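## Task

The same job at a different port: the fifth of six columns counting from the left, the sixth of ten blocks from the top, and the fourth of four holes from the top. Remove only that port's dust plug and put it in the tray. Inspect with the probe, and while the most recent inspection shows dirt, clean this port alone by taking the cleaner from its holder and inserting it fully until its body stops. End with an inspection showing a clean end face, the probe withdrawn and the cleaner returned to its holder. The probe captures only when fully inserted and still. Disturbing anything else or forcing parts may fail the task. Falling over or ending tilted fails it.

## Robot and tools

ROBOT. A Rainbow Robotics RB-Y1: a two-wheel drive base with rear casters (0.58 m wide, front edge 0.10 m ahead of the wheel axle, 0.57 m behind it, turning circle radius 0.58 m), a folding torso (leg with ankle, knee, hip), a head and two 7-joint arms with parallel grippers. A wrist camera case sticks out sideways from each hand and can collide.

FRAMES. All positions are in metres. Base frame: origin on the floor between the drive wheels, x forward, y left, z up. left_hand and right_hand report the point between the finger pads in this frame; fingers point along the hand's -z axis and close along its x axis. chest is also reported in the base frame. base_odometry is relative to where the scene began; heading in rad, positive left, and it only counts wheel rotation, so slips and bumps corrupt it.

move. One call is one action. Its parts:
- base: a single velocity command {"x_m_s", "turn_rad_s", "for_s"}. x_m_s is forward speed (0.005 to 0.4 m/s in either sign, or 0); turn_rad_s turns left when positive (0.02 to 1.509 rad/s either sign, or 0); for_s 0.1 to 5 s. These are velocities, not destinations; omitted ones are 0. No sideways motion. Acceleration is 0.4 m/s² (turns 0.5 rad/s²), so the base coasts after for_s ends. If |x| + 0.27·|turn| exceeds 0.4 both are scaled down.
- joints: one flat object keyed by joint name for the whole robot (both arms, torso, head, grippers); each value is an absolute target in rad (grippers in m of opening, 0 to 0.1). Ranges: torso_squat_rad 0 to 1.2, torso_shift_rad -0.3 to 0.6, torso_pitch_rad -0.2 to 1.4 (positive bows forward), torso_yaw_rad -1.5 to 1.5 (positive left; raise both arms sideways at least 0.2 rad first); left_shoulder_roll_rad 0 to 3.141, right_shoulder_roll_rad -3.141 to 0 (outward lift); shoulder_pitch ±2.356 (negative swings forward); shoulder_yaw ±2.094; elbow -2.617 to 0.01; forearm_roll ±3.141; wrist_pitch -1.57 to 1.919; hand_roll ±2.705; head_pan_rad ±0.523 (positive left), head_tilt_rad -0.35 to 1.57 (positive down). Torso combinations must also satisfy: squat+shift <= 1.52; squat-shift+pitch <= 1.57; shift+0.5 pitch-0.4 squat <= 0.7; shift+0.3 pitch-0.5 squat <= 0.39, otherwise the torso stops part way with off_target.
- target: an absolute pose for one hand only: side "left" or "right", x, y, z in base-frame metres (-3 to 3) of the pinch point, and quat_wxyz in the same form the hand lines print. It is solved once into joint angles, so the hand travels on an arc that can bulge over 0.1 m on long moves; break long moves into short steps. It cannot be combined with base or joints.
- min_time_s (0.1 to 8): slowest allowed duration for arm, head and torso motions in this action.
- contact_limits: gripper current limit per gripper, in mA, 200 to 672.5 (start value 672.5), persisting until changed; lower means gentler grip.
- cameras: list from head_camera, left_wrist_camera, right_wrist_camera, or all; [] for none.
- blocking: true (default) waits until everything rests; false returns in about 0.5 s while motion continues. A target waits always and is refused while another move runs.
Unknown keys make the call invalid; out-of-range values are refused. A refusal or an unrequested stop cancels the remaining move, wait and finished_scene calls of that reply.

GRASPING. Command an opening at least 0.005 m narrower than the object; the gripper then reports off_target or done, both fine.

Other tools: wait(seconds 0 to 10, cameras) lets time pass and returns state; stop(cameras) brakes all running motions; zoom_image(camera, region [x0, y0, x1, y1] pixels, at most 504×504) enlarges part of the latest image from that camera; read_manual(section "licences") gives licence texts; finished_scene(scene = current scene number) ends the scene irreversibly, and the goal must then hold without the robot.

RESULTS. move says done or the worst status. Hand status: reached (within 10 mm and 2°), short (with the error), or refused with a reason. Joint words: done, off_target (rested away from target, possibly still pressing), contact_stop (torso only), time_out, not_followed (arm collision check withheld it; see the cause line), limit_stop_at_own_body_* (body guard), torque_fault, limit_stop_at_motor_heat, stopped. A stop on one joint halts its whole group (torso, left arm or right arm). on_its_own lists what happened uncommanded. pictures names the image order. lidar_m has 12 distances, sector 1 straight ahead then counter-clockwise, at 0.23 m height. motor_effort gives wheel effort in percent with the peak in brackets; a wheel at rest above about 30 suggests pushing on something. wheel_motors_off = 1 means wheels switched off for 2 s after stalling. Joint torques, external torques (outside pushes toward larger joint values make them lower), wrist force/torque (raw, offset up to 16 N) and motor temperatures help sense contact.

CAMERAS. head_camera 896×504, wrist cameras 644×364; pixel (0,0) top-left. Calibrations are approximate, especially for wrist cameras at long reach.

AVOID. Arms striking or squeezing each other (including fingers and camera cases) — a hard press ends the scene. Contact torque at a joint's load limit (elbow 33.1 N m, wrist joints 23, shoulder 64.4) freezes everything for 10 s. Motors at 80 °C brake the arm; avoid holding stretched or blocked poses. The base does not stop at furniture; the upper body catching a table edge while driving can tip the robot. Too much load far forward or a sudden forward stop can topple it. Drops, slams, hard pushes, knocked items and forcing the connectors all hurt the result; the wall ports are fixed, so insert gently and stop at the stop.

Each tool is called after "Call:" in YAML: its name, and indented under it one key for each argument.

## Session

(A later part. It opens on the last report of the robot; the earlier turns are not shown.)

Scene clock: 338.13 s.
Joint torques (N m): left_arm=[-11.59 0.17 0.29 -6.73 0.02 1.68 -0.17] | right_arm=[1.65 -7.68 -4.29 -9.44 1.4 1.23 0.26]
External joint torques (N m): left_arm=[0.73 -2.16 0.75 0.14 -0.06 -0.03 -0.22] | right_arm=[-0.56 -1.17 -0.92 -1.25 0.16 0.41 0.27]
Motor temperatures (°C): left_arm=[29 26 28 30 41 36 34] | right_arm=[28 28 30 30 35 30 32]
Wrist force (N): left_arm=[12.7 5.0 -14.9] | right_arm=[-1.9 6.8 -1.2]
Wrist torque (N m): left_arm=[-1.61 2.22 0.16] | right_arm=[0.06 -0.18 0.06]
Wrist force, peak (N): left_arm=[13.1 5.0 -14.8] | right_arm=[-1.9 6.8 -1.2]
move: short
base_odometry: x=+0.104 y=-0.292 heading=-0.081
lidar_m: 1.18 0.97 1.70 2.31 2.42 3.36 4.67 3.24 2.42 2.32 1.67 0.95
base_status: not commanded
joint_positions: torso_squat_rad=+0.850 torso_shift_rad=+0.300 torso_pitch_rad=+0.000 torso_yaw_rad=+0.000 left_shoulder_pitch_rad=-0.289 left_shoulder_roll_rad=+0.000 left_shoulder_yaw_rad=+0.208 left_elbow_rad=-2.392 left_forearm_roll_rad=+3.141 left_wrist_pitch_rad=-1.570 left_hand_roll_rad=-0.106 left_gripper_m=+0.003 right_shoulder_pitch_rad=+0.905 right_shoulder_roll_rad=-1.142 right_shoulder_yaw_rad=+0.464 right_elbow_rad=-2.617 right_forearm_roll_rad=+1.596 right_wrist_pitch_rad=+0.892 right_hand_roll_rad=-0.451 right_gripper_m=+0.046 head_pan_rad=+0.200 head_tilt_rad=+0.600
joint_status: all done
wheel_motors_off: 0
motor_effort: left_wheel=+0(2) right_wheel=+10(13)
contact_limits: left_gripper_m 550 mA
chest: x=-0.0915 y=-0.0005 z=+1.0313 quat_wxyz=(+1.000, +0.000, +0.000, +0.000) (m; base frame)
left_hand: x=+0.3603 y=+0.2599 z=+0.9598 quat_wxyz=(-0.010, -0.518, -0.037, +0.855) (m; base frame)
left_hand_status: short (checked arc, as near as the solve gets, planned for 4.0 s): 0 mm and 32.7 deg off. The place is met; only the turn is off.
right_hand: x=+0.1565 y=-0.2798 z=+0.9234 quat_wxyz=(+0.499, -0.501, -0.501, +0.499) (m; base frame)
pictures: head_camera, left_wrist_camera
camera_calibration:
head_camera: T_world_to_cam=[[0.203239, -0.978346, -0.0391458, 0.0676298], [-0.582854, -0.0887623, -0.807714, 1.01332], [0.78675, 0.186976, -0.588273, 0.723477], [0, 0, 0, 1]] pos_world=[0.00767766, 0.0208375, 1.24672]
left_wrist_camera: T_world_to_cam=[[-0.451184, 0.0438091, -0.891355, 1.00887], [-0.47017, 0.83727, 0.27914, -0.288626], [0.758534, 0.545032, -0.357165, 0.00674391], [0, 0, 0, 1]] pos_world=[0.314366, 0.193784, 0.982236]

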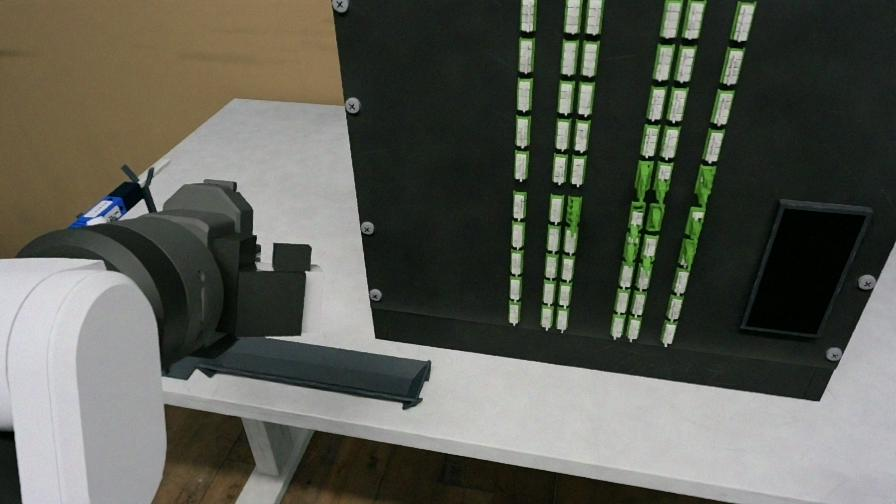

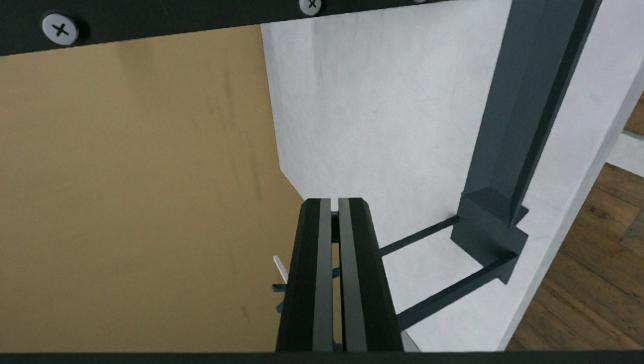

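Call:
move:
  target: {"side":"left","x":0.27,"y":0.26,"z":1.02,"quat_wxyz":[0,0.7071,0,-0.7071]}
  min_time_s: 2.5
  cameras: []

Call:
move:
  joints: {"left_wrist_pitch_rad":0.0}
  min_time_s: 2
  cameras: ["head_camera"]

Scene clock: 355.03 s.
Joint torques (N m): left_arm=[-2.24 4.85 2.69 -8.49 -0.54 1.83 0.44] | right_arm=[1.11 -7.87 -4.21 -9.45 1.23 1.28 0.41]
External joint torques (N m): left_arm=[0.84 0.53 -0.9 0.57 -0.19 0.04 0.38] | right_arm=[-1.09 -1.36 -0.84 -1.25 -0.01 0.45 0.42]
Motor temperatures (°C): left_arm=[29 26 28 30 41 36 34] | right_arm=[28 28 30 30 35 30 32]
Wrist force (N): left_arm=[13.0 4.7 -11.1] | right_arm=[-1.7 6.2 -1.2]
Wrist torque (N m): left_arm=[-1.55 2.19 0.15] | right_arm=[0.12 -0.15 0.06]
Wrist force, peak (N): left_arm=[12.7 4.9 -15.1] | right_arm=[-1.7 6.8 -1.3]
move: short
base_odometry: x=+0.104 y=-0.292 heading=-0.081
lidar_m: 1.18 0.95 1.72 2.31 2.41 3.36 4.67 3.25 2.41 2.33 1.66 0.95
base_status: not commanded
joint_positions: torso_squat_rad=+0.850 torso_shift_rad=+0.300 torso_pitch_rad=+0.000 torso_yaw_rad=+0.000 left_shoulder_pitch_rad=+0.460 left_shoulder_roll_rad=+0.410 left_shoulder_yaw_rad=+0.030 left_elbow_rad=-2.617 left_forearm_roll_rad=+3.141 left_wrist_pitch_rad=-0.393 left_hand_roll_rad=+0.417 left_gripper_m=+0.003 right_shoulder_pitch_rad=+0.905 right_shoulder_roll_rad=-1.142 right_shoulder_yaw_rad=+0.464 right_elbow_rad=-2.617 right_forearm_roll_rad=+1.596 right_wrist_pitch_rad=+0.892 right_hand_roll_rad=-0.451 right_gripper_m=+0.046 head_pan_rad=+0.200 head_tilt_rad=+0.600
joint_status: all done
wheel_motors_off: 0
motor_effort: left_wheel=+1(2) right_wheel=+9(12)
contact_limits: left_gripper_m 550 mA
chest: x=-0.0915 y=-0.0005 z=+1.0313 quat_wxyz=(+1.000, +0.000, +0.000, +0.000) (m; base frame)
left_hand: x=+0.2706 y=+0.2603 z=+1.0196 quat_wxyz=(+0.028, -0.767, +0.028, +0.641) (m; base frame)
left_hand_status: short (checked arc, as near as the solve gets, planned for 2.5 s): 1 mm and 11.2 deg off. The place is met; only the turn is off.
right_hand: x=+0.1565 y=-0.2798 z=+0.9234 quat_wxyz=(+0.499, -0.501, -0.501, +0.499) (m; base frame)
pictures: none
No camera images: "cameras" was empty.

Scene clock: 357.33 s.
Joint torques (N m): left_arm=[-1.72 4.5 2.44 -8.33 -0.2 1.83 0.45] | right_arm=[1 -7.13 -4.51 -9.39 1.11 1.22 0.33]
External joint torques (N m): left_arm=[1.12 0.41 -0.93 0.49 -0.15 0.28 0.41] | right_arm=[-1.2 -0.63 -1.13 -1.2 -0.13 0.39 0.34]
Motor temperatures (°C): left_arm=[29 26 28 30 41 36 34] | right_arm=[28 28 30 30 35 30 32]
Wrist force (N): left_arm=[12.4 4.9 -9.1] | right_arm=[-1.7 6.3 -1.4]
Wrist torque (N m): left_arm=[-1.54 2.15 0.16] | right_arm=[0.11 -0.16 0.06]
Wrist force, peak (N): left_arm=[13.2 4.7 -11.2] | right_arm=[-1.8 6.6 -1.2]
move: done
base_odometry: x=+0.104 y=-0.292 heading=-0.081
lidar_m: 1.18 0.96 1.71 2.32 2.41 3.36 4.67 3.25 2.41 2.33 1.65 0.96
base_status: not commanded
joint_positions: torso_squat_rad=+0.850 torso_shift_rad=+0.300 torso_pitch_rad=+0.000 torso_yaw_rad=+0.000 left_shoulder_pitch_rad=+0.460 left_shoulder_roll_rad=+0.410 left_shoulder_yaw_rad=+0.030 left_elbow_rad=-2.617 left_forearm_roll_rad=+3.141 left_wrist_pitch_rad=+0.000 left_hand_roll_rad=+0.417 left_gripper_m=+0.003 right_shoulder_pitch_rad=+0.905 right_shoulder_roll_rad=-1.142 right_shoulder_yaw_rad=+0.464 right_elbow_rad=-2.617 right_forearm_roll_rad=+1.596 right_wrist_pitch_rad=+0.892 right_hand_roll_rad=-0.451 right_gripper_m=+0.046 head_pan_rad=+0.200 head_tilt_rad=+0.600
joint_status: all done
wheel_motors_off: 0
motor_effort: left_wheel=+0(2) right_wheel=+11(13)
contact_limits: left_gripper_m 550 mA
chest: x=-0.0915 y=-0.0005 z=+1.0313 quat_wxyz=(+1.000, +0.000, +0.000, +0.000) (m; base frame)
left_hand: x=+0.2363 y=+0.2266 z=+1.0957 quat_wxyz=(+0.083, -0.864, +0.083, +0.490) (m; base frame)
right_hand: x=+0.1565 y=-0.2798 z=+0.9234 quat_wxyz=(+0.499, -0.501, -0.501, +0.499) (m; base frame)
pictures: head_camera
camera_calibration:
head_camera: T_world_to_cam=[[0.203239, -0.978346, -0.0391458, 0.0676298], [-0.582854, -0.0887623, -0.807714, 1.01332], [0.78675, 0.186976, -0.588273, 0.723477], [0, 0, 0, 1]] pos_world=[0.00767766, 0.0208375, 1.24672]

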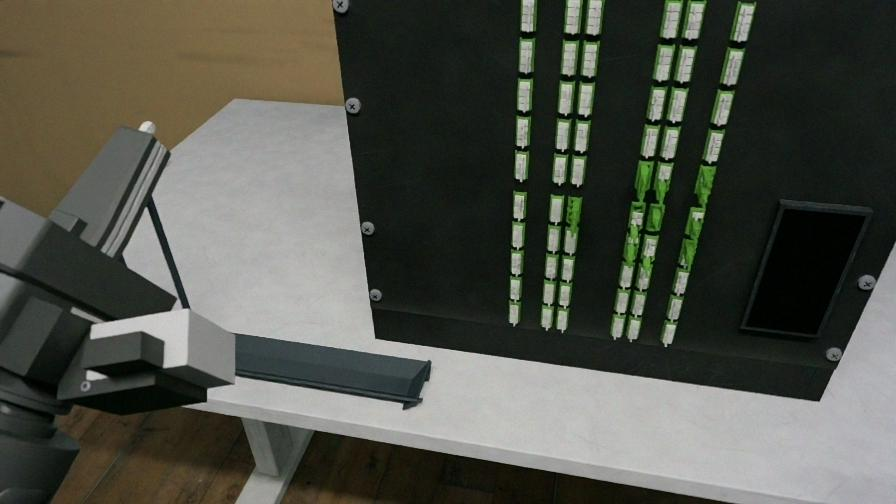

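Call:
move:
  joints: {"left_forearm_roll_rad":0.5,"left_hand_roll_rad":-1.2}
  min_time_s: 3
  cameras: []

Call:
move:
  joints: {"left_wrist_pitch_rad":1.0}
  min_time_s: 2
  cameras: []

Call:
move:
  target: {"side":"left","x":0.34,"y":0.27,"z":0.94,"quat_wxyz":[0.683,0.183,-0.183,-0.683]}
  min_time_s: 3
  cameras: ["head_camera","left_wrist_camera"]

Scene clock: 368.20 s.
Joint torques (N m): left_arm=[-2.1 4.33 2.59 -8.21 0.14 -1.52 0.02] | right_arm=[1.79 -7.5 -4.18 -9.48 1.12 1.07 0.35]
External joint torques (N m): left_arm=[0.61 0.29 -0.68 0.49 0.09 0.12 0.02] | right_arm=[-0.41 -0.99 -0.8 -1.29 -0.12 0.24 0.36]
Motor temperatures (°C): left_arm=[29 26 28 30 41 36 34] | right_arm=[28 28 30 30 35 30 32]
Wrist force (N): left_arm=[5.2 -0.5 -9.2] | right_arm=[-1.7 6.5 -1.3]
Wrist torque (N m): left_arm=[-1.24 1.77 0.23] | right_arm=[0.09 -0.16 0.03]
Wrist force, peak (N): left_arm=[11.1 8.7 -9.2] | right_arm=[-1.9 6.8 -1.1]
move: done
base_odometry: x=+0.104 y=-0.292 heading=-0.081
lidar_m: 1.18 0.96 1.72 2.31 2.41 3.35 4.67 3.24 2.40 2.33 1.67 0.96
base_status: not commanded
joint_positions: torso_squat_rad=+0.850 torso_shift_rad=+0.300 torso_pitch_rad=+0.000 torso_yaw_rad=+0.000 left_shoulder_pitch_rad=+0.460 left_shoulder_roll_rad=+0.410 left_shoulder_yaw_rad=+0.030 left_elbow_rad=-2.617 left_forearm_roll_rad=+0.500 left_wrist_pitch_rad=+0.000 left_hand_roll_rad=-1.200 left_gripper_m=+0.003 right_shoulder_pitch_rad=+0.905 right_shoulder_roll_rad=-1.142 right_shoulder_yaw_rad=+0.464 right_elbow_rad=-2.617 right_forearm_roll_rad=+1.596 right_wrist_pitch_rad=+0.892 right_hand_roll_rad=-0.451 right_gripper_m=+0.046 head_pan_rad=+0.200 head_tilt_rad=+0.600
joint_status: all done
wheel_motors_off: 0
motor_effort: left_wheel=+1(2) right_wheel=+9(13)
contact_limits: left_gripper_m 550 mA
chest: x=-0.0915 y=-0.0005 z=+1.0313 quat_wxyz=(+1.000, +0.000, +0.000, +0.000) (m; base frame)
left_hand: x=+0.2363 y=+0.2265 z=+1.0957 quat_wxyz=(+0.371, +0.388, -0.777, -0.330) (m; base frame)
right_hand: x=+0.1565 y=-0.2798 z=+0.9234 quat_wxyz=(+0.499, -0.501, -0.501, +0.499) (m; base frame)
pictures: none
No camera images: "cameras" was empty.

Scene clock: 370.50 s.
Joint torques (N m): left_arm=[-2.12 4.38 2.1 -8.23 -0.02 -1.79 -0.09] | right_arm=[1.57 -7.35 -4.13 -9.43 1.22 1.19 0.32]
External joint torques (N m): left_arm=[0.77 0.44 -1.21 0.64 -0.09 0.05 -0.08] | right_arm=[-0.64 -0.84 -0.76 -1.24 -0.02 0.36 0.32]
Motor temperatures (°C): left_arm=[29 26 28 30 41 36 34] | right_arm=[28 28 30 30 35 30 32]
Wrist force (N): left_arm=[5.4 -0.6 -14.9] | right_arm=[-1.7 6.4 -1.1]
Wrist torque (N m): left_arm=[-1.28 1.81 0.22] | right_arm=[0.08 -0.16 0.05]
Wrist force, peak (N): left_arm=[5.4 -0.7 -15.0] | right_arm=[-1.8 6.7 -1.2]
move: done
base_odometry: x=+0.104 y=-0.292 heading=-0.081
lidar_m: 1.18 0.96 1.71 2.31 2.42 3.35 4.66 3.23 2.41 2.32 1.66 0.95
base_status: not commanded
joint_positions: torso_squat_rad=+0.850 torso_shift_rad=+0.300 torso_pitch_rad=+0.000 torso_yaw_rad=+0.000 left_shoulder_pitch_rad=+0.460 left_shoulder_roll_rad=+0.410 left_shoulder_yaw_rad=+0.030 left_elbow_rad=-2.617 left_forearm_roll_rad=+0.500 left_wrist_pitch_rad=+1.000 left_hand_roll_rad=-1.200 left_gripper_m=+0.003 right_shoulder_pitch_rad=+0.905 right_shoulder_roll_rad=-1.142 right_shoulder_yaw_rad=+0.464 right_elbow_rad=-2.617 right_forearm_roll_rad=+1.596 right_wrist_pitch_rad=+0.892 right_hand_roll_rad=-0.451 right_gripper_m=+0.046 head_pan_rad=+0.200 head_tilt_rad=+0.600
joint_status: all done
wheel_motors_off: 0
motor_effort: left_wheel=+1(2) right_wheel=+10(13)
contact_limits: left_gripper_m 550 mA
chest: x=-0.0915 y=-0.0005 z=+1.0313 quat_wxyz=(+1.000, +0.000, +0.000, +0.000) (m; base frame)
left_hand: x=+0.2425 y=+0.2227 z=+0.8747 quat_wxyz=(+0.634, +0.232, -0.470, -0.569) (m; base frame)
right_hand: x=+0.1565 y=-0.2798 z=+0.9234 quat_wxyz=(+0.499, -0.501, -0.501, +0.499) (m; base frame)
pictures: none
No camera images: "cameras" was empty.

Scene clock: 373.83 s.
Joint torques (N m): left_arm=[-18.19 9.21 5.78 -3.22 -0.49 -0.86 0.34] | right_arm=[1.16 -7.57 -4.41 -9.38 1.19 1.21 0.2]
External joint torques (N m): left_arm=[-2.45 -0.23 -1.73 0.53 0.03 0.07 0.34] | right_arm=[-1.05 -1.06 -1.03 -1.19 -0.05 0.38 0.21]
Motor temperatures (°C): left_arm=[29 26 28 30 41 36 34] | right_arm=[28 28 30 30 35 30 32]
Wrist force (N): left_arm=[7.4 1.4 -17.1] | right_arm=[-1.6 6.6 -1.3]
Wrist torque (N m): left_arm=[-1.43 1.95 0.21] | right_arm=[0.08 -0.13 0.05]
Wrist force, peak (N): left_arm=[7.5 1.3 -17.3] | right_arm=[-1.9 6.6 -1.3]
move: done
base_odometry: x=+0.104 y=-0.292 heading=-0.081
lidar_m: 1.19 0.95 1.74 2.32 2.42 3.35 4.67 3.24 2.40 2.32 1.67 0.96
base_status: not commanded
joint_positions: torso_squat_rad=+0.850 torso_shift_rad=+0.300 torso_pitch_rad=+0.000 torso_yaw_rad=+0.000 left_shoulder_pitch_rad=-0.590 left_shoulder_roll_rad=+0.805 left_shoulder_yaw_rad=-0.084 left_elbow_rad=-2.089 left_forearm_roll_rad=+0.820 left_wrist_pitch_rad=+1.919 left_hand_roll_rad=-0.947 left_gripper_m=+0.003 right_shoulder_pitch_rad=+0.905 right_shoulder_roll_rad=-1.142 right_shoulder_yaw_rad=+0.464 right_elbow_rad=-2.617 right_forearm_roll_rad=+1.596 right_wrist_pitch_rad=+0.892 right_hand_roll_rad=-0.451 right_gripper_m=+0.046 head_pan_rad=+0.200 head_tilt_rad=+0.600
joint_status: all done
wheel_motors_off: 0
motor_effort: left_wheel=+1(2) right_wheel=+8(13)
contact_limits: left_gripper_m 550 mA
chest: x=-0.0915 y=-0.0005 z=+1.0313 quat_wxyz=(+1.000, +0.000, +0.000, +0.000) (m; base frame)
left_hand: x=+0.3400 y=+0.2700 z=+0.9400 quat_wxyz=(+0.683, +0.183, -0.183, -0.683) (m; base frame)
left_hand_status: reached (checked arc, planned for 3.0 s): 0 mm and 0.0 deg off.
right_hand: x=+0.1565 y=-0.2798 z=+0.9234 quat_wxyz=(+0.499, -0.501, -0.501, +0.499) (m; base frame)
pictures: head_camera, left_wrist_camera
camera_calibration:
head_camera: T_world_to_cam=[[0.203239, -0.978346, -0.0391458, 0.0676298], [-0.582854, -0.0887623, -0.807714, 1.01332], [0.78675, 0.186976, -0.588273, 0.723477], [0, 0, 0, 1]] pos_world=[0.00767766, 0.0208375, 1.24672]
left_wrist_camera: T_world_to_cam=[[-0.0105895, -0.999661, -0.0237708, 0.298056], [-0.999759, 0.011042, -0.018986, 0.382378], [0.0192421, 0.023564, -0.999537, 1.00552], [0, 0, 0, 1]] pos_world=[0.366094, 0.270039, 1.0194]

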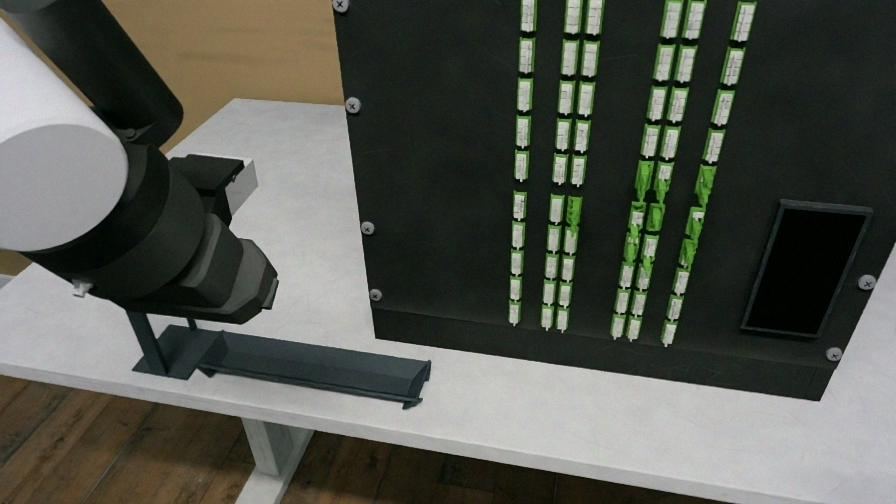

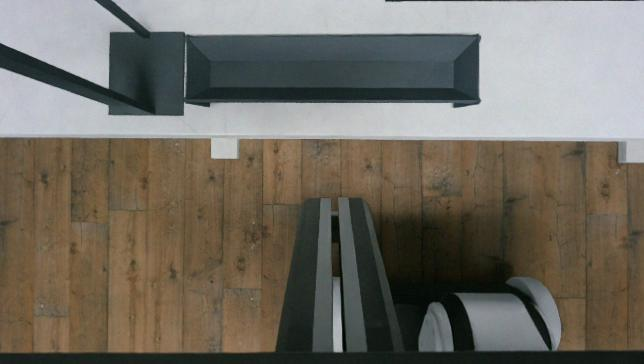

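Call:
move:
  target: {"side":"left","x":0.43,"y":0.265,"z":0.85,"quat_wxyz":[0.683,0.183,-0.183,-0.683]}
  min_time_s: 3
  cameras: ["left_wrist_camera","head_camera"]

Call:
zoom_image:
  camera: "left_wrist_camera"
  region: [260, 60, 460, 260]

Scene clock: 388.00 s.
Joint torques (N m): left_arm=[-21.95 6.05 5.91 -5.69 -0.69 -1.03 -0.35] | right_arm=[1.68 -7.31 -4.2 -9.39 1.22 1.18 0.34]
External joint torques (N m): left_arm=[-2.74 -3.09 -1.6 0.89 -0.33 0 -0.36] | right_arm=[-0.52 -0.81 -0.82 -1.2 -0.02 0.35 0.34]
Motor temperatures (°C): left_arm=[29 26 28 30 41 36 34] | right_arm=[28 28 30 30 35 30 32]
Wrist force (N): left_arm=[7.6 1.4 -17.1] | right_arm=[-1.8 6.2 -1.1]
Wrist torque (N m): left_arm=[-1.40 1.97 0.21] | right_arm=[0.12 -0.19 0.06]
Wrist force, peak (N): left_arm=[7.8 1.3 -17.3] | right_arm=[-1.8 6.8 -1.1]
move: done
base_odometry: x=+0.104 y=-0.292 heading=-0.081
lidar_m: 1.18 0.95 1.72 2.30 2.42 3.36 4.66 3.23 2.39 2.33 1.66 0.97
base_status: not commanded
joint_positions: torso_squat_rad=+0.850 torso_shift_rad=+0.300 torso_pitch_rad=+0.000 torso_yaw_rad=+0.000 left_shoulder_pitch_rad=-0.646 left_shoulder_roll_rad=+0.650 left_shoulder_yaw_rad=-0.241 left_elbow_rad=-1.613 left_forearm_roll_rad=+0.606 left_wrist_pitch_rad=+1.559 left_hand_roll_rad=-1.139 left_gripper_m=+0.003 right_shoulder_pitch_rad=+0.905 right_shoulder_roll_rad=-1.142 right_shoulder_yaw_rad=+0.464 right_elbow_rad=-2.617 right_forearm_roll_rad=+1.596 right_wrist_pitch_rad=+0.892 right_hand_roll_rad=-0.451 right_gripper_m=+0.046 head_pan_rad=+0.200 head_tilt_rad=+0.600
joint_status: all done
wheel_motors_off: 0
motor_effort: left_wheel=+1(2) right_wheel=+11(13)
contact_limits: left_gripper_m 550 mA
chest: x=-0.0915 y=-0.0005 z=+1.0313 quat_wxyz=(+1.000, +0.000, +0.000, +0.000) (m; base frame)
left_hand: x=+0.4298 y=+0.2653 z=+0.8501 quat_wxyz=(+0.683, +0.183, -0.183, -0.683) (m; base frame)
left_hand_status: reached (checked arc, planned for 3.0 s): 0 mm and 0.0 deg off.
right_hand: x=+0.1565 y=-0.2798 z=+0.9234 quat_wxyz=(+0.499, -0.501, -0.501, +0.499) (m; base frame)
pictures: head_camera, left_wrist_camera
camera_calibration:
head_camera: T_world_to_cam=[[0.203239, -0.978346, -0.0391458, 0.0676298], [-0.582854, -0.0887623, -0.807714, 1.01332], [0.78675, 0.186976, -0.588273, 0.723477], [0, 0, 0, 1]] pos_world=[0.00767766, 0.0208375, 1.24672]
left_wrist_camera: T_world_to_cam=[[-0.0099817, -0.999653, -0.0243589, 0.292438], [-0.999765, 0.0104458, -0.0189983, 0.470674], [0.0192462, 0.0241635, -0.999523, 0.913869], [0, 0, 0, 1]] pos_world=[0.455894, 0.265337, 0.929498]

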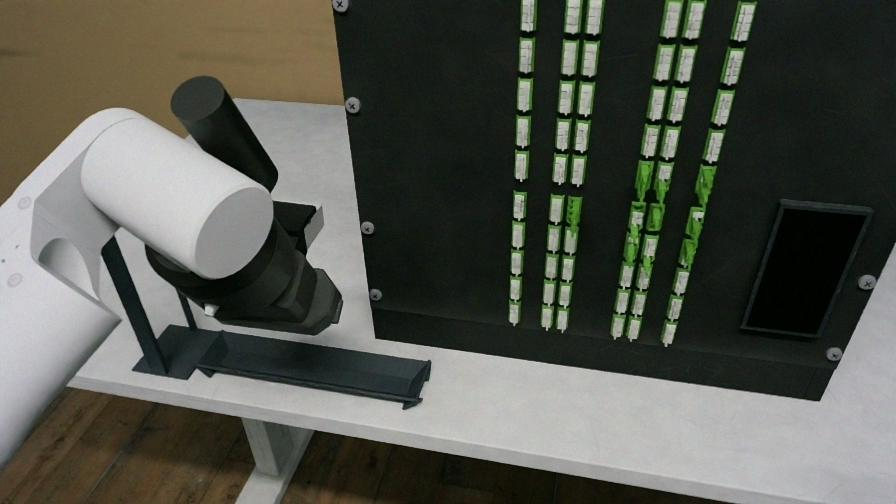

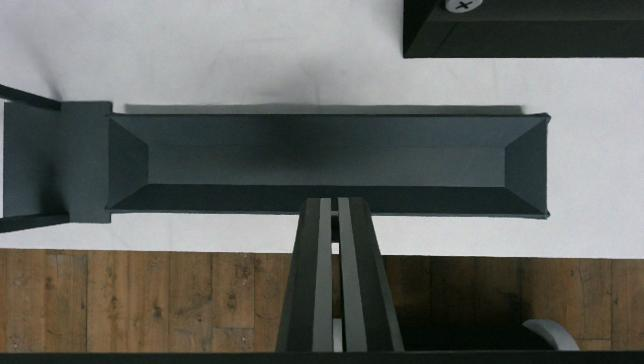

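Scaled by 2.520 from the camera's 644x364 image, which has a finer 828x468 frame.

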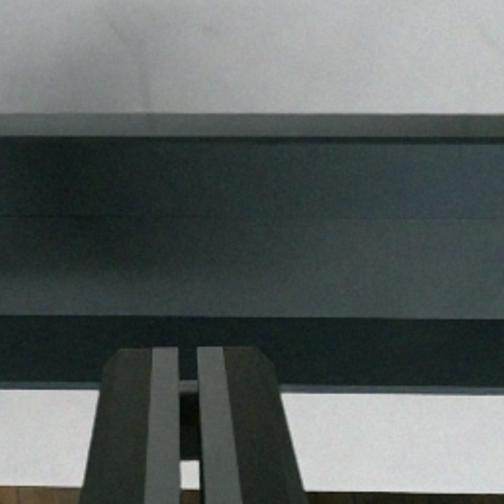

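Call:
move:
  target: {"side":"left","x":0.454,"y":0.265,"z":0.795,"quat_wxyz":[0.683,0.183,-0.183,-0.683]}
  min_time_s: 2.5
  cameras: ["left_wrist_camera"]

Call:
move:
  target: {"side":"left","x":0.455,"y":0.265,"z":0.771,"quat_wxyz":[0.683,0.183,-0.183,-0.683]}
  min_time_s: 2
  cameras: ["left_wrist_camera"]

Call:
zoom_image:
  camera: "left_wrist_camera"
  region: [260, 120, 420, 280]

Scene clock: 403.60 s.
Joint torques (N m): left_arm=[-22.43 5.61 5.4 -6.24 -0.64 -1.28 -0.23] | right_arm=[1.26 -7.25 -4.26 -9.2 1.32 1.12 0.25]
External joint torques (N m): left_arm=[-2.35 -3.28 -1.51 1.18 -0.37 -0.22 -0.24] | right_arm=[-0.94 -0.74 -0.89 -1 0.08 0.29 0.26]
Motor temperatures (°C): left_arm=[29 26 28 30 41 36 34] | right_arm=[28 28 30 30 35 30 32]
Wrist force (N): left_arm=[7.6 1.4 -17.4] | right_arm=[-1.9 6.4 -1.0]
Wrist torque (N m): left_arm=[-1.41 1.95 0.20] | right_arm=[0.09 -0.17 0.04]
Wrist force, peak (N): left_arm=[7.7 1.4 -17.6] | right_arm=[-1.8 6.9 -1.3]
move: done
base_odometry: x=+0.104 y=-0.292 heading=-0.081
lidar_m: 1.18 0.95 1.72 2.31 2.41 3.35 4.67 3.24 2.41 2.32 1.66 0.96
base_status: not commanded
joint_positions: torso_squat_rad=+0.850 torso_shift_rad=+0.300 torso_pitch_rad=+0.000 torso_yaw_rad=+0.000 left_shoulder_pitch_rad=-0.650 left_shoulder_roll_rad=+0.575 left_shoulder_yaw_rad=-0.284 left_elbow_rad=-1.394 left_forearm_roll_rad=+0.545 left_wrist_pitch_rad=+1.369 left_hand_roll_rad=-1.207 left_gripper_m=+0.003 right_shoulder_pitch_rad=+0.905 right_shoulder_roll_rad=-1.142 right_shoulder_yaw_rad=+0.464 right_elbow_rad=-2.617 right_forearm_roll_rad=+1.596 right_wrist_pitch_rad=+0.892 right_hand_roll_rad=-0.451 right_gripper_m=+0.046 head_pan_rad=+0.200 head_tilt_rad=+0.600
joint_status: all done
wheel_motors_off: 0
motor_effort: left_wheel=+1(2) right_wheel=+12(12)
contact_limits: left_gripper_m 550 mA
chest: x=-0.0915 y=-0.0005 z=+1.0313 quat_wxyz=(+1.000, +0.000, +0.000, +0.000) (m; base frame)
left_hand: x=+0.4539 y=+0.2653 z=+0.7951 quat_wxyz=(+0.683, +0.183, -0.183, -0.683) (m; base frame)
left_hand_status: reached (checked arc, planned for 2.5 s): 0 mm and 0.0 deg off.
right_hand: x=+0.1565 y=-0.2798 z=+0.9234 quat_wxyz=(+0.499, -0.501, -0.501, +0.499) (m; base frame)
pictures: left_wrist_camera
camera_calibration:
left_wrist_camera: T_world_to_cam=[[-0.00998537, -0.999656, -0.0242571, 0.291252], [-0.999769, 0.0104427, -0.0187994, 0.493553], [0.0190463, 0.0240637, -0.999529, 0.85856], [0, 0, 0, 1]] pos_world=[0.479995, 0.265338, 0.874499]

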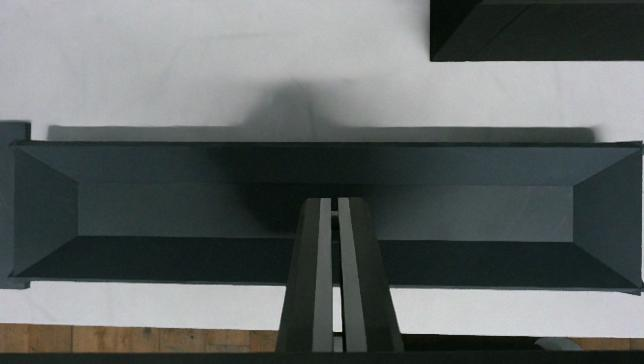

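Scene clock: 405.93 s.
Joint torques (N m): left_arm=[-19.2 5.37 5.17 -6.55 -0.67 -1.22 -0.19] | right_arm=[1.24 -7.21 -4.25 -9.64 1.35 1.26 0.26]
External joint torques (N m): left_arm=[0.82 -3.34 -1.51 1.07 -0.42 -0.16 -0.2] | right_arm=[-0.97 -0.7 -0.87 -1.45 0.1 0.44 0.26]
Motor temperatures (°C): left_arm=[29 26 28 30 41 36 34] | right_arm=[28 28 30 30 35 30 32]
Wrist force (N): left_arm=[7.6 1.4 -17.3] | right_arm=[-1.7 6.2 -1.3]
Wrist torque (N m): left_arm=[-1.42 1.98 0.20] | right_arm=[0.12 -0.15 0.03]
Wrist force, peak (N): left_arm=[7.7 1.5 -17.5] | right_arm=[-1.7 6.7 -1.2]
move: done
base_odometry: x=+0.104 y=-0.292 heading=-0.081
lidar_m: 1.18 0.95 1.72 2.31 2.41 3.35 4.67 3.24 2.41 2.33 1.66 0.96
base_status: not commanded
joint_positions: torso_squat_rad=+0.850 torso_shift_rad=+0.300 torso_pitch_rad=+0.000 torso_yaw_rad=+0.000 left_shoulder_pitch_rad=-0.631 left_shoulder_roll_rad=+0.552 left_shoulder_yaw_rad=-0.299 left_elbow_rad=-1.340 left_forearm_roll_rad=+0.525 left_wrist_pitch_rad=+1.300 left_hand_roll_rad=-1.220 left_gripper_m=+0.003 right_shoulder_pitch_rad=+0.905 right_shoulder_roll_rad=-1.142 right_shoulder_yaw_rad=+0.464 right_elbow_rad=-2.617 right_forearm_roll_rad=+1.596 right_wrist_pitch_rad=+0.892 right_hand_roll_rad=-0.451 right_gripper_m=+0.046 head_pan_rad=+0.200 head_tilt_rad=+0.600
joint_status: all done
wheel_motors_off: 0
motor_effort: left_wheel=+1(2) right_wheel=+10(12)
contact_limits: left_gripper_m 550 mA
chest: x=-0.0915 y=-0.0005 z=+1.0313 quat_wxyz=(+1.000, +0.000, +0.000, +0.000) (m; base frame)
left_hand: x=+0.4552 y=+0.2652 z=+0.7715 quat_wxyz=(+0.683, +0.183, -0.183, -0.683) (m; base frame)
left_hand_status: reached (checked arc, planned for 2.0 s): 1 mm and 0.1 deg off.
right_hand: x=+0.1565 y=-0.2798 z=+0.9234 quat_wxyz=(+0.499, -0.501, -0.501, +0.499) (m; base frame)
pictures: left_wrist_camera
camera_calibration:
left_wrist_camera: T_world_to_cam=[[-0.0102658, -0.99965, -0.0243694, 0.290823], [-0.999752, 0.010742, -0.0194889, 0.49481], [0.0197439, 0.0241633, -0.999513, 0.834674], [0, 0, 0, 1]] pos_world=[0.481193, 0.265237, 0.850998]

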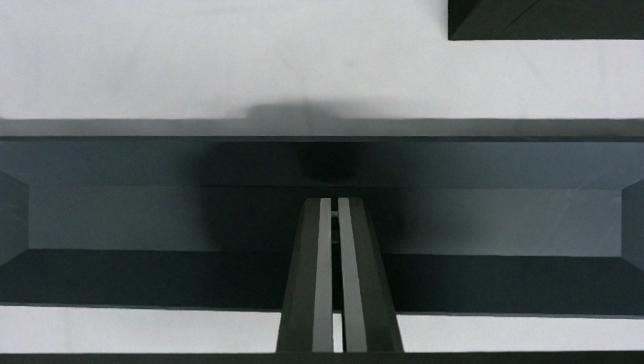

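Scaled by 3.150 from the camera's 644x364 image, which has a finer 828x468 frame.

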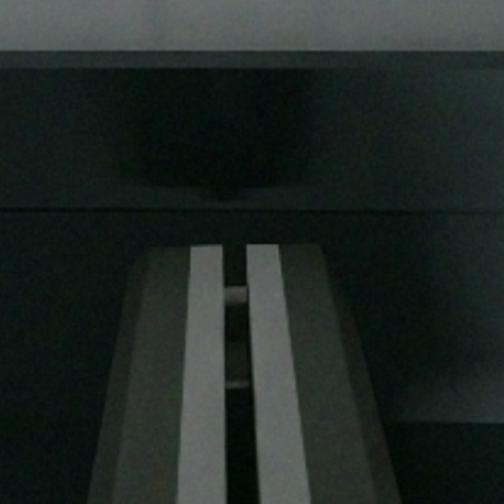

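Plug visible between the fingers. Release.

Call:
move:
  joints: {"left_gripper_m":0.02}
  cameras: ["left_wrist_camera"]

Call:
move:
  target: {"side":"left","x":0.452,"y":0.265,"z":0.785,"quat_wxyz":[0.683,0.183,-0.183,-0.683]}
  min_time_s: 1.5
  cameras: ["left_wrist_camera"]

Call:
zoom_image:
  camera: "left_wrist_camera"
  region: [260, 120, 420, 280]

Scene clock: 415.10 s.
Joint torques (N m): left_arm=[-19.33 5.3 5.54 -6.38 -0.6 -1.18 -0.24] | right_arm=[1.58 -7.65 -4.21 -9.48 1.04 1.15 0.23]
External joint torques (N m): left_arm=[0.68 -3.42 -1.14 1.24 -0.34 -0.12 -0.25] | right_arm=[-0.63 -1.14 -0.84 -1.28 -0.2 0.32 0.24]
Motor temperatures (°C): left_arm=[29 26 28 30 41 36 34] | right_arm=[28 28 30 30 35 30 32]
Wrist force (N): left_arm=[7.6 1.4 -17.5] | right_arm=[-1.9 6.5 -1.0]
Wrist torque (N m): left_arm=[-1.43 1.95 0.20] | right_arm=[0.09 -0.18 0.05]
Wrist force, peak (N): left_arm=[7.7 1.4 -17.5] | right_arm=[-1.8 6.8 -1.2]
move: done
base_odometry: x=+0.104 y=-0.292 heading=-0.081
lidar_m: 1.18 0.96 1.72 2.30 2.42 3.35 4.67 3.25 2.39 2.32 1.66 0.96
base_status: not commanded
joint_positions: torso_squat_rad=+0.850 torso_shift_rad=+0.300 torso_pitch_rad=+0.000 torso_yaw_rad=+0.000 left_shoulder_pitch_rad=-0.631 left_shoulder_roll_rad=+0.552 left_shoulder_yaw_rad=-0.299 left_elbow_rad=-1.340 left_forearm_roll_rad=+0.525 left_wrist_pitch_rad=+1.300 left_hand_roll_rad=-1.220 left_gripper_m=+0.020 right_shoulder_pitch_rad=+0.905 right_shoulder_roll_rad=-1.142 right_shoulder_yaw_rad=+0.464 right_elbow_rad=-2.617 right_forearm_roll_rad=+1.596 right_wrist_pitch_rad=+0.892 right_hand_roll_rad=-0.451 right_gripper_m=+0.046 head_pan_rad=+0.200 head_tilt_rad=+0.600
joint_status: all done
wheel_motors_off: 0
motor_effort: left_wheel=+1(2) right_wheel=+9(12)
contact_limits: left_gripper_m 550 mA
chest: x=-0.0915 y=-0.0005 z=+1.0313 quat_wxyz=(+1.000, +0.000, +0.000, +0.000) (m; base frame)
left_hand: x=+0.4552 y=+0.2652 z=+0.7715 quat_wxyz=(+0.683, +0.183, -0.183, -0.683) (m; base frame)
right_hand: x=+0.1565 y=-0.2798 z=+0.9234 quat_wxyz=(+0.499, -0.501, -0.501, +0.499) (m; base frame)
pictures: left_wrist_camera
camera_calibration:
left_wrist_camera: T_world_to_cam=[[-0.0102658, -0.99965, -0.0243694, 0.290823], [-0.999752, 0.010742, -0.0194889, 0.49481], [0.0197439, 0.0241633, -0.999513, 0.834674], [0, 0, 0, 1]] pos_world=[0.481193, 0.265237, 0.850998]

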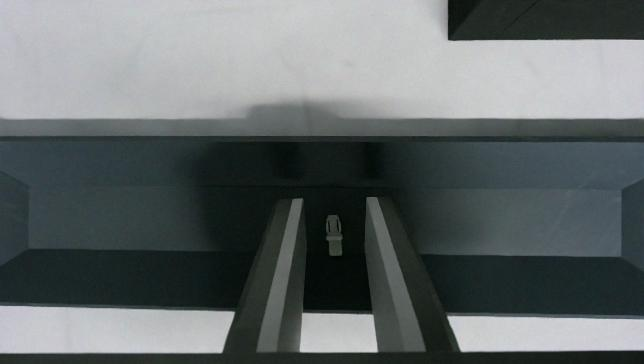

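Scene clock: 416.93 s.
Joint torques (N m): left_arm=[-22.71 8.81 7.73 -7.48 -0.23 -0.73 0.41] | right_arm=[1.27 -7.26 -4.12 -9.35 1.23 1.25 0.24]
External joint torques (N m): left_arm=[-2.79 0.03 0.87 0.01 0.05 0.32 0.4] | right_arm=[-0.94 -0.76 -0.74 -1.16 -0.01 0.42 0.25]
Motor temperatures (°C): left_arm=[29 26 28 30 41 36 34] | right_arm=[28 28 30 30 35 30 32]
Wrist force (N): left_arm=[7.6 1.3 -17.4] | right_arm=[-1.6 6.3 -1.1]
Wrist torque (N m): left_arm=[-1.40 1.96 0.20] | right_arm=[0.11 -0.14 0.03]
Wrist force, peak (N): left_arm=[7.6 1.4 -17.6] | right_arm=[-1.8 6.6 -1.3]
move: done
base_odometry: x=+0.104 y=-0.292 heading=-0.081
lidar_m: 1.18 0.95 1.73 2.31 2.40 3.35 4.67 3.24 2.40 2.32 1.67 0.95
base_status: not commanded
joint_positions: torso_squat_rad=+0.850 torso_shift_rad=+0.300 torso_pitch_rad=+0.000 torso_yaw_rad=+0.000 left_shoulder_pitch_rad=-0.633 left_shoulder_roll_rad=+0.568 left_shoulder_yaw_rad=-0.291 left_elbow_rad=-1.387 left_forearm_roll_rad=+0.536 left_wrist_pitch_rad=+1.345 left_hand_roll_rad=-1.208 left_gripper_m=+0.020 right_shoulder_pitch_rad=+0.905 right_shoulder_roll_rad=-1.142 right_shoulder_yaw_rad=+0.464 right_elbow_rad=-2.617 right_forearm_roll_rad=+1.596 right_wrist_pitch_rad=+0.892 right_hand_roll_rad=-0.451 right_gripper_m=+0.046 head_pan_rad=+0.200 head_tilt_rad=+0.600
joint_status: all done
wheel_motors_off: 0
motor_effort: left_wheel=+1(2) right_wheel=+10(12)
contact_limits: left_gripper_m 550 mA
chest: x=-0.0915 y=-0.0005 z=+1.0313 quat_wxyz=(+1.000, +0.000, +0.000, +0.000) (m; base frame)
left_hand: x=+0.4519 y=+0.2648 z=+0.7847 quat_wxyz=(+0.683, +0.183, -0.183, -0.683) (m; base frame)
left_hand_status: reached (checked arc, planned for 1.5 s): 0 mm and 0.0 deg off.
right_hand: x=+0.1565 y=-0.2798 z=+0.9234 quat_wxyz=(+0.499, -0.501, -0.501, +0.499) (m; base frame)
pictures: left_wrist_camera
camera_calibration:
left_wrist_camera: T_world_to_cam=[[-0.0109036, -0.999648, -0.0241668, 0.29084], [-0.999772, 0.0113418, -0.018072, 0.490599], [0.0183398, 0.0239643, -0.999545, 0.84859], [0, 0, 0, 1]] pos_world=[0.478096, 0.264838, 0.864099]

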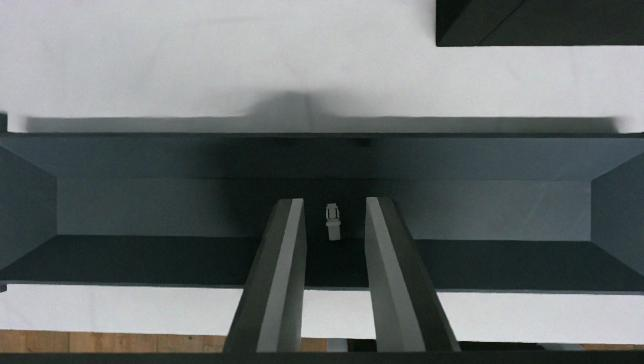

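Scaled by 3.150 from the camera's 644x364 image, which has a finer 828x468 frame.

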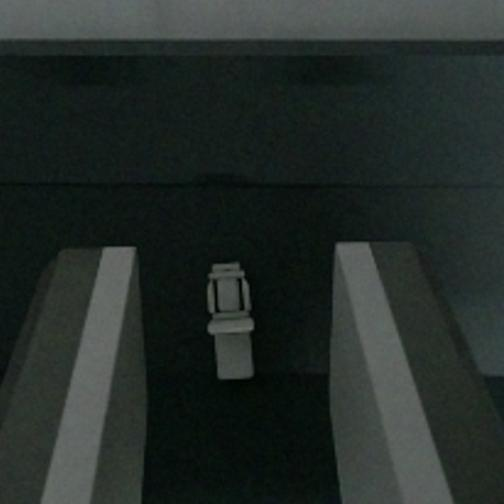

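Call:
move:
  target: {"side":"left","x":0.43,"y":0.26,"z":0.85,"quat_wxyz":[0.683,0.183,-0.183,-0.683]}
  min_time_s: 2

Call:
move:
  target: {"side":"left","x":0.38,"y":0.24,"z":0.93,"quat_wxyz":[0.62,0.32,-0.32,-0.62]}
  min_time_s: 2

Call:
move:
  target: {"side":"left","x":0.34,"y":0.19,"z":1.0,"quat_wxyz":[0.3265,0.3265,-0.6272,-0.6272]}
  min_time_s: 2.5

Scene clock: 473.87 s.
Joint torques (N m): left_arm=[-21.15 9.25 8.47 -6.6 -0.39 -0.75 0.34] | right_arm=[1.7 -7.35 -4.3 -9.55 1.14 1.21 0.36]
External joint torques (N m): left_arm=[-1.88 0.3 0.99 -0.01 -0.02 0.28 0.33] | right_arm=[-0.5 -0.84 -0.92 -1.36 -0.1 0.39 0.37]
Motor temperatures (°C): left_arm=[30 26 28 30 41 36 34] | right_arm=[28 28 30 30 35 30 32]
Wrist force (N): left_arm=[7.7 1.3 -17.2] | right_arm=[-1.8 6.4 -1.3]
Wrist torque (N m): left_arm=[-1.39 2.00 0.21] | right_arm=[0.09 -0.16 0.06]
Wrist force, peak (N): left_arm=[7.7 1.4 -17.6] | right_arm=[-1.5 6.7 -1.3]
move: done
base_odometry: x=+0.104 y=-0.292 heading=-0.081
lidar_m: 1.18 0.96 1.71 2.31 2.41 3.35 4.67 3.24 2.40 2.32 1.67 0.95
base_status: not commanded
joint_positions: torso_squat_rad=+0.850 torso_shift_rad=+0.300 torso_pitch_rad=+0.000 torso_yaw_rad=+0.000 left_shoulder_pitch_rad=-0.652 left_shoulder_roll_rad=+0.640 left_shoulder_yaw_rad=-0.249 left_elbow_rad=-1.614 left_forearm_roll_rad=+0.598 left_wrist_pitch_rad=+1.564 left_hand_roll_rad=-1.130 left_gripper_m=+0.020 right_shoulder_pitch_rad=+0.905 right_shoulder_roll_rad=-1.142 right_shoulder_yaw_rad=+0.464 right_elbow_rad=-2.617 right_forearm_roll_rad=+1.596 right_wrist_pitch_rad=+0.892 right_hand_roll_rad=-0.451 right_gripper_m=+0.046 head_pan_rad=+0.200 head_tilt_rad=+0.600
joint_status: all done
wheel_motors_off: 0
motor_effort: left_wheel=+1(2) right_wheel=+10(12)
contact_limits: left_gripper_m 550 mA
chest: x=-0.0915 y=-0.0005 z=+1.0313 quat_wxyz=(+1.000, +0.000, +0.000, +0.000) (m; base frame)
left_hand: x=+0.4299 y=+0.2598 z=+0.8498 quat_wxyz=(+0.683, +0.183, -0.183, -0.683) (m; base frame)
left_hand_status: reached (checked arc, planned for 2.0 s): 0 mm and 0.0 deg off.
right_hand: x=+0.1565 y=-0.2798 z=+0.9234 quat_wxyz=(+0.499, -0.501, -0.501, +0.499) (m; base frame)
pictures: head_camera, left_wrist_camera, right_wrist_camera
camera_calibration:
head_camera: T_world_to_cam=[[0.203239, -0.978346, -0.0391458, 0.0676298], [-0.582854, -0.0887623, -0.807714, 1.01332], [0.78675, 0.186976, -0.588273, 0.723477], [0, 0, 0, 1]] pos_world=[0.00767766, 0.0208375, 1.24672]
left_wrist_camera: T_world_to_cam=[[-0.0109043, -0.999648, -0.0241679, 0.287177], [-0.999771, 0.011345, -0.018172, 0.469928], [0.0184398, 0.0239642, -0.999543, 0.914137], [0, 0, 0, 1]] pos_world=[0.456095, 0.259838, 0.929199]
right_wrist_camera: T_world_to_cam=[[-0.00404089, -0.999757, 0.0216708, -0.297156], [-0.461378, -0.0173626, -0.887034, 0.91617], [0.887195, -0.0135828, -0.461196, 0.355581], [0, 0, 0, 1]] pos_world=[0.10603, -0.276347, 0.983106]

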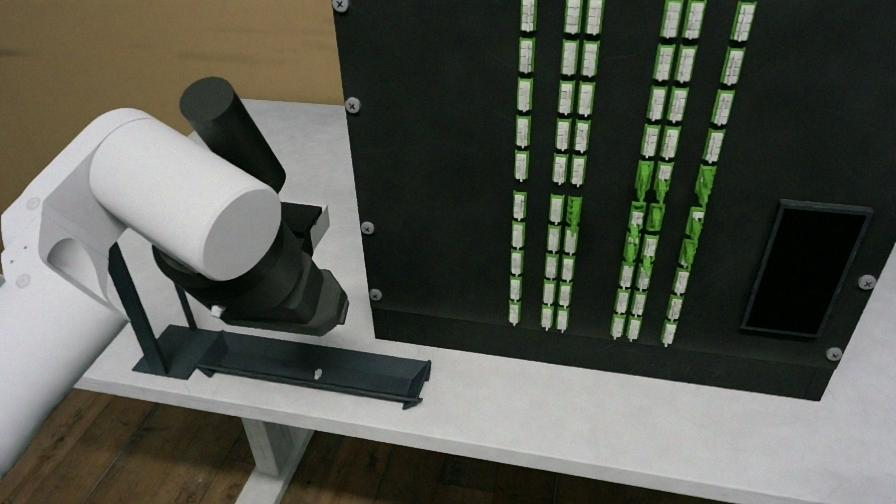

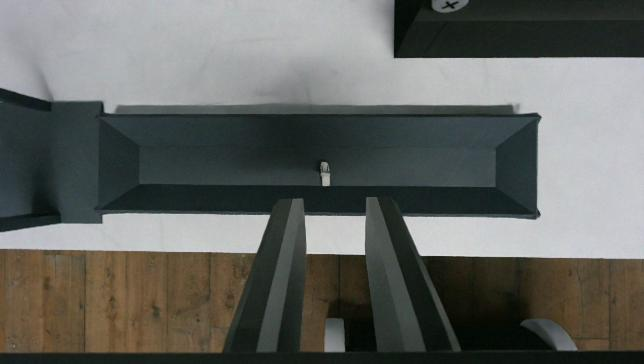

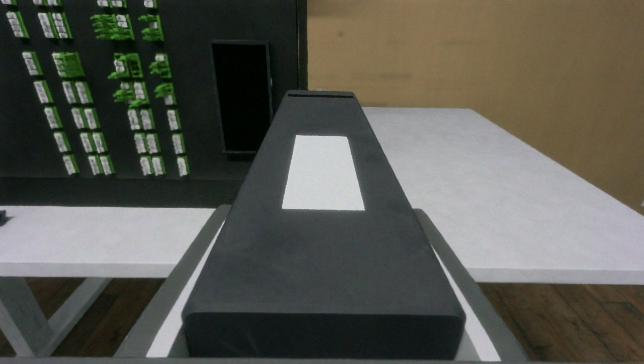

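"target": quat_wxyz must be a unit quaternion (the sum of its squares is 1)

not run: a call was refused earlier in this reply.

Call:
move:
  target: {"side":"left","x":0.36,"y":0.22,"z":0.95,"quat_wxyz":[0.3265,0.3265,-0.6272,-0.6272]}
  min_time_s: 3

Call:
move:
  joints: {"torso_squat_rad":0.75,"torso_shift_rad":0.1}
  min_time_s: 2

Scene clock: 483.73 s.
Joint torques (N m): left_arm=[-9.54 9.78 9.9 -6.77 0.35 -1.14 -0.18] | right_arm=[1.5 -7.63 -4.35 -9.32 1.29 1.12 0.33]
External joint torques (N m): left_arm=[0.51 -0.31 1.06 0.11 -0.01 0.11 -0.19] | right_arm=[-0.7 -1.13 -0.97 -1.13 0.05 0.3 0.33]
Motor temperatures (°C): left_arm=[30 26 28 30 41 36 34] | right_arm=[28 28 30 30 35 30 32]
Wrist force (N): left_arm=[7.4 -1.7 -12.1] | right_arm=[-1.8 6.6 -1.5]
Wrist torque (N m): left_arm=[-1.22 1.93 0.22] | right_arm=[0.06 -0.18 0.05]
Wrist force, peak (N): left_arm=[7.9 1.4 -17.4] | right_arm=[-2.1 6.8 -1.3]
move: done
base_odometry: x=+0.104 y=-0.292 heading=-0.081
lidar_m: 1.17 0.96 1.73 2.31 2.41 3.35 4.67 3.25 2.41 2.32 1.66 0.95
base_status: not commanded
joint_positions: torso_squat_rad=+0.850 torso_shift_rad=+0.300 torso_pitch_rad=+0.000 torso_yaw_rad=+0.000 left_shoulder_pitch_rad=+0.056 left_shoulder_roll_rad=+0.886 left_shoulder_yaw_rad=-0.122 left_elbow_rad=-2.032 left_forearm_roll_rad=+1.781 left_wrist_pitch_rad=+0.246 left_hand_roll_rad=-2.458 left_gripper_m=+0.020 right_shoulder_pitch_rad=+0.905 right_shoulder_roll_rad=-1.142 right_shoulder_yaw_rad=+0.464 right_elbow_rad=-2.617 right_forearm_roll_rad=+1.596 right_wrist_pitch_rad=+0.892 right_hand_roll_rad=-0.451 right_gripper_m=+0.046 head_pan_rad=+0.200 head_tilt_rad=+0.600
joint_status: all done
wheel_motors_off: 0
motor_effort: left_wheel=+1(2) right_wheel=+9(13)
contact_limits: left_gripper_m 550 mA
chest: x=-0.0915 y=-0.0005 z=+1.0313 quat_wxyz=(+1.000, +0.000, +0.000, +0.000) (m; base frame)
left_hand: x=+0.3597 y=+0.2197 z=+0.9504 quat_wxyz=(+0.329, +0.328, -0.625, -0.627) (m; base frame)
left_hand_status: reached (checked arc, planned for 3.0 s): 1 mm and 0.5 deg off.
right_hand: x=+0.1565 y=-0.2798 z=+0.9234 quat_wxyz=(+0.499, -0.501, -0.501, +0.499) (m; base frame)
pictures: head_camera, left_wrist_camera, right_wrist_camera
camera_calibration:
head_camera: T_world_to_cam=[[0.203239, -0.978346, -0.0391458, 0.0676298], [-0.582854, -0.0887623, -0.807714, 1.01332], [0.78675, 0.186976, -0.588273, 0.723477], [0, 0, 0, 1]] pos_world=[0.00767766, 0.0208375, 1.24672]
left_wrist_camera: T_world_to_cam=[[-0.555313, -0.831387, -0.0205944, 0.404194], [-0.395425, 0.285742, -0.872921, 0.93671], [0.731619, -0.4766, -0.487427, 0.38366], [0, 0, 0, 1]] pos_world=[0.314159, 0.251236, 1.013]
right_wrist_camera: T_world_to_cam=[[-0.00404089, -0.999757, 0.0216708, -0.297156], [-0.461378, -0.0173626, -0.887034, 0.91617], [0.887195, -0.0135828, -0.461196, 0.355581], [0, 0, 0, 1]] pos_world=[0.10603, -0.276347, 0.983106]

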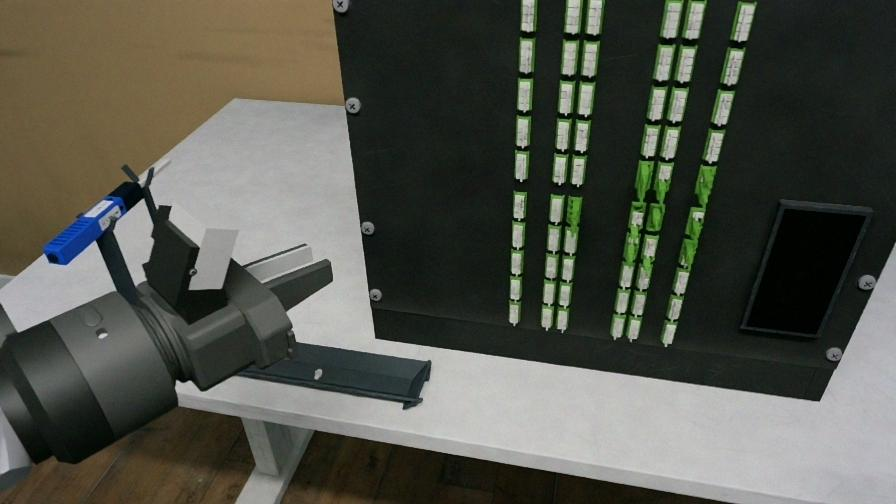

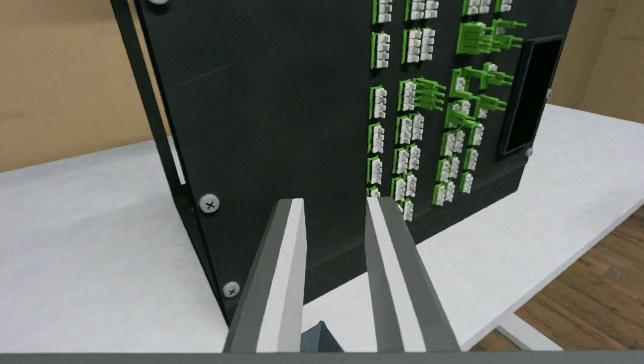

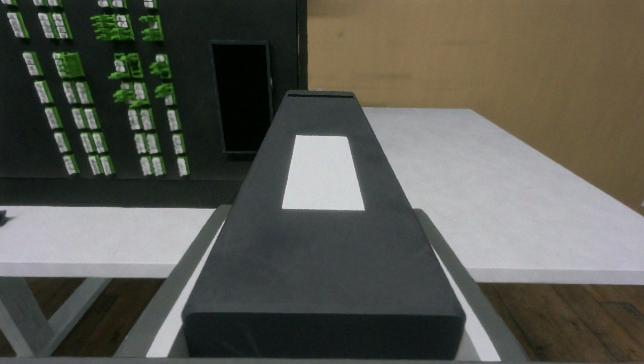

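Scene clock: 486.03 s.
Joint torques (N m): left_arm=[-9.19 10.15 9.88 -6.82 0.37 -1.25 -0.24] | right_arm=[1.01 -7.15 -4.24 -9.39 1.27 1.23 0.28]
External joint torques (N m): left_arm=[0.87 0.05 1.05 0.06 0.01 0 -0.25] | right_arm=[-1.19 -0.65 -0.86 -1.2 0.02 0.4 0.29]
Motor temperatures (°C): left_arm=[29 26 28 30 41 36 34] | right_arm=[28 28 30 30 35 30 32]
Wrist force (N): left_arm=[7.1 -1.7 -12.4] | right_arm=[-1.6 6.2 -1.3]
Wrist torque (N m): left_arm=[-1.22 1.87 0.22] | right_arm=[0.11 -0.19 0.04]
Wrist force, peak (N): left_arm=[7.3 -1.5 -12.5] | right_arm=[-1.8 6.7 -1.6]
move: done
base_odometry: x=+0.104 y=-0.292 heading=-0.081
lidar_m: 1.18 0.96 1.72 2.31 2.42 3.35 4.66 3.25 2.41 2.32 1.66 0.96
base_status: not commanded
joint_positions: torso_squat_rad=+0.750 torso_shift_rad=+0.100 torso_pitch_rad=+0.000 torso_yaw_rad=+0.000 left_shoulder_pitch_rad=+0.056 left_shoulder_roll_rad=+0.886 left_shoulder_yaw_rad=-0.122 left_elbow_rad=-2.032 left_forearm_roll_rad=+1.781 left_wrist_pitch_rad=+0.246 left_hand_roll_rad=-2.458 left_gripper_m=+0.020 right_shoulder_pitch_rad=+0.905 right_shoulder_roll_rad=-1.142 right_shoulder_yaw_rad=+0.464 right_elbow_rad=-2.617 right_forearm_roll_rad=+1.596 right_wrist_pitch_rad=+0.892 right_hand_roll_rad=-0.451 right_gripper_m=+0.046 head_pan_rad=+0.200 head_tilt_rad=+0.600
joint_status: all done
wheel_motors_off: 0
motor_effort: left_wheel=+1(3) right_wheel=+11(12)
contact_limits: left_gripper_m 550 mA
chest: x=-0.1769 y=-0.0005 z=+1.0995 quat_wxyz=(+1.000, +0.000, +0.000, +0.000) (m; base frame)
left_hand: x=+0.2743 y=+0.2196 z=+1.0187 quat_wxyz=(+0.329, +0.328, -0.625, -0.627) (m; base frame)
right_hand: x=+0.0711 y=-0.2799 z=+0.9916 quat_wxyz=(+0.499, -0.501, -0.501, +0.499) (m; base frame)
pictures: head_camera, left_wrist_camera, right_wrist_camera
camera_calibration:
head_camera: T_world_to_cam=[[0.203251, -0.978344, -0.0391293, 0.0875376], [-0.58285, -0.0887823, -0.807715, 1.01862], [0.78675, 0.186976, -0.588273, 0.830804], [0, 0, 0, 1]] pos_world=[-0.0777224, 0.0207375, 1.31492]
left_wrist_camera: T_world_to_cam=[[-0.55531, -0.831389, -0.0205933, 0.358175], [-0.395363, 0.285698, -0.872963, 0.962604], [0.731655, -0.476623, -0.487351, 0.479347], [0, 0, 0, 1]] pos_world=[0.228759, 0.251237, 1.0813]
right_wrist_camera: T_world_to_cam=[[-0.00404315, -0.999757, 0.0216717, -0.29898], [-0.461299, -0.0173636, -0.887075, 0.937306], [0.887236, -0.0135837, -0.461117, 0.462717], [0, 0, 0, 1]] pos_world=[0.0206306, -0.276347, 1.05131]

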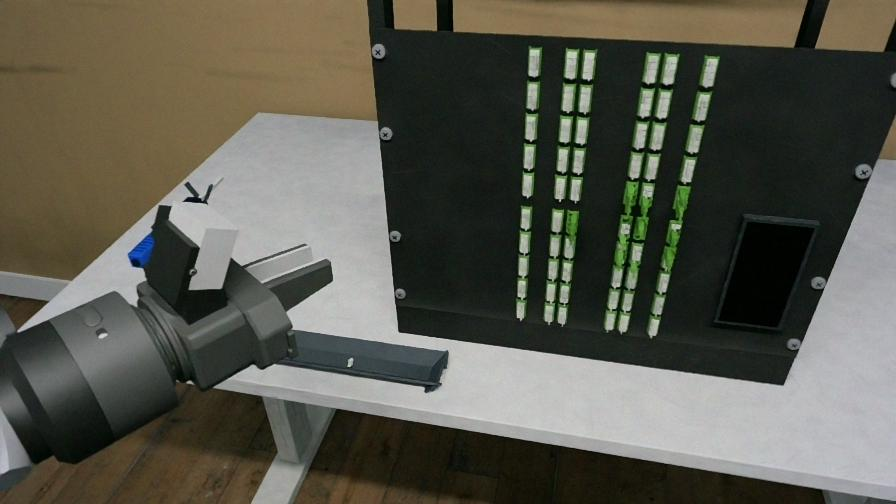

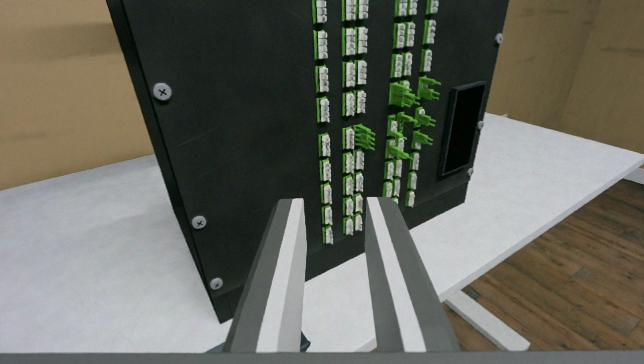

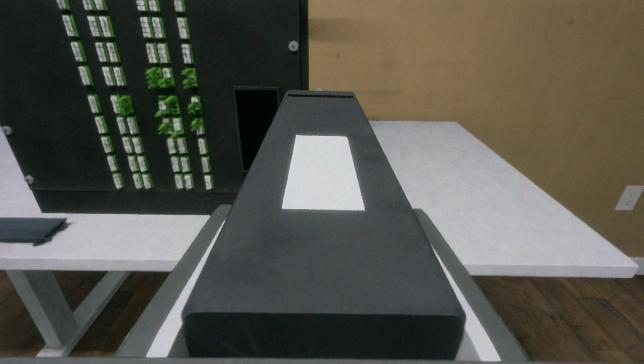

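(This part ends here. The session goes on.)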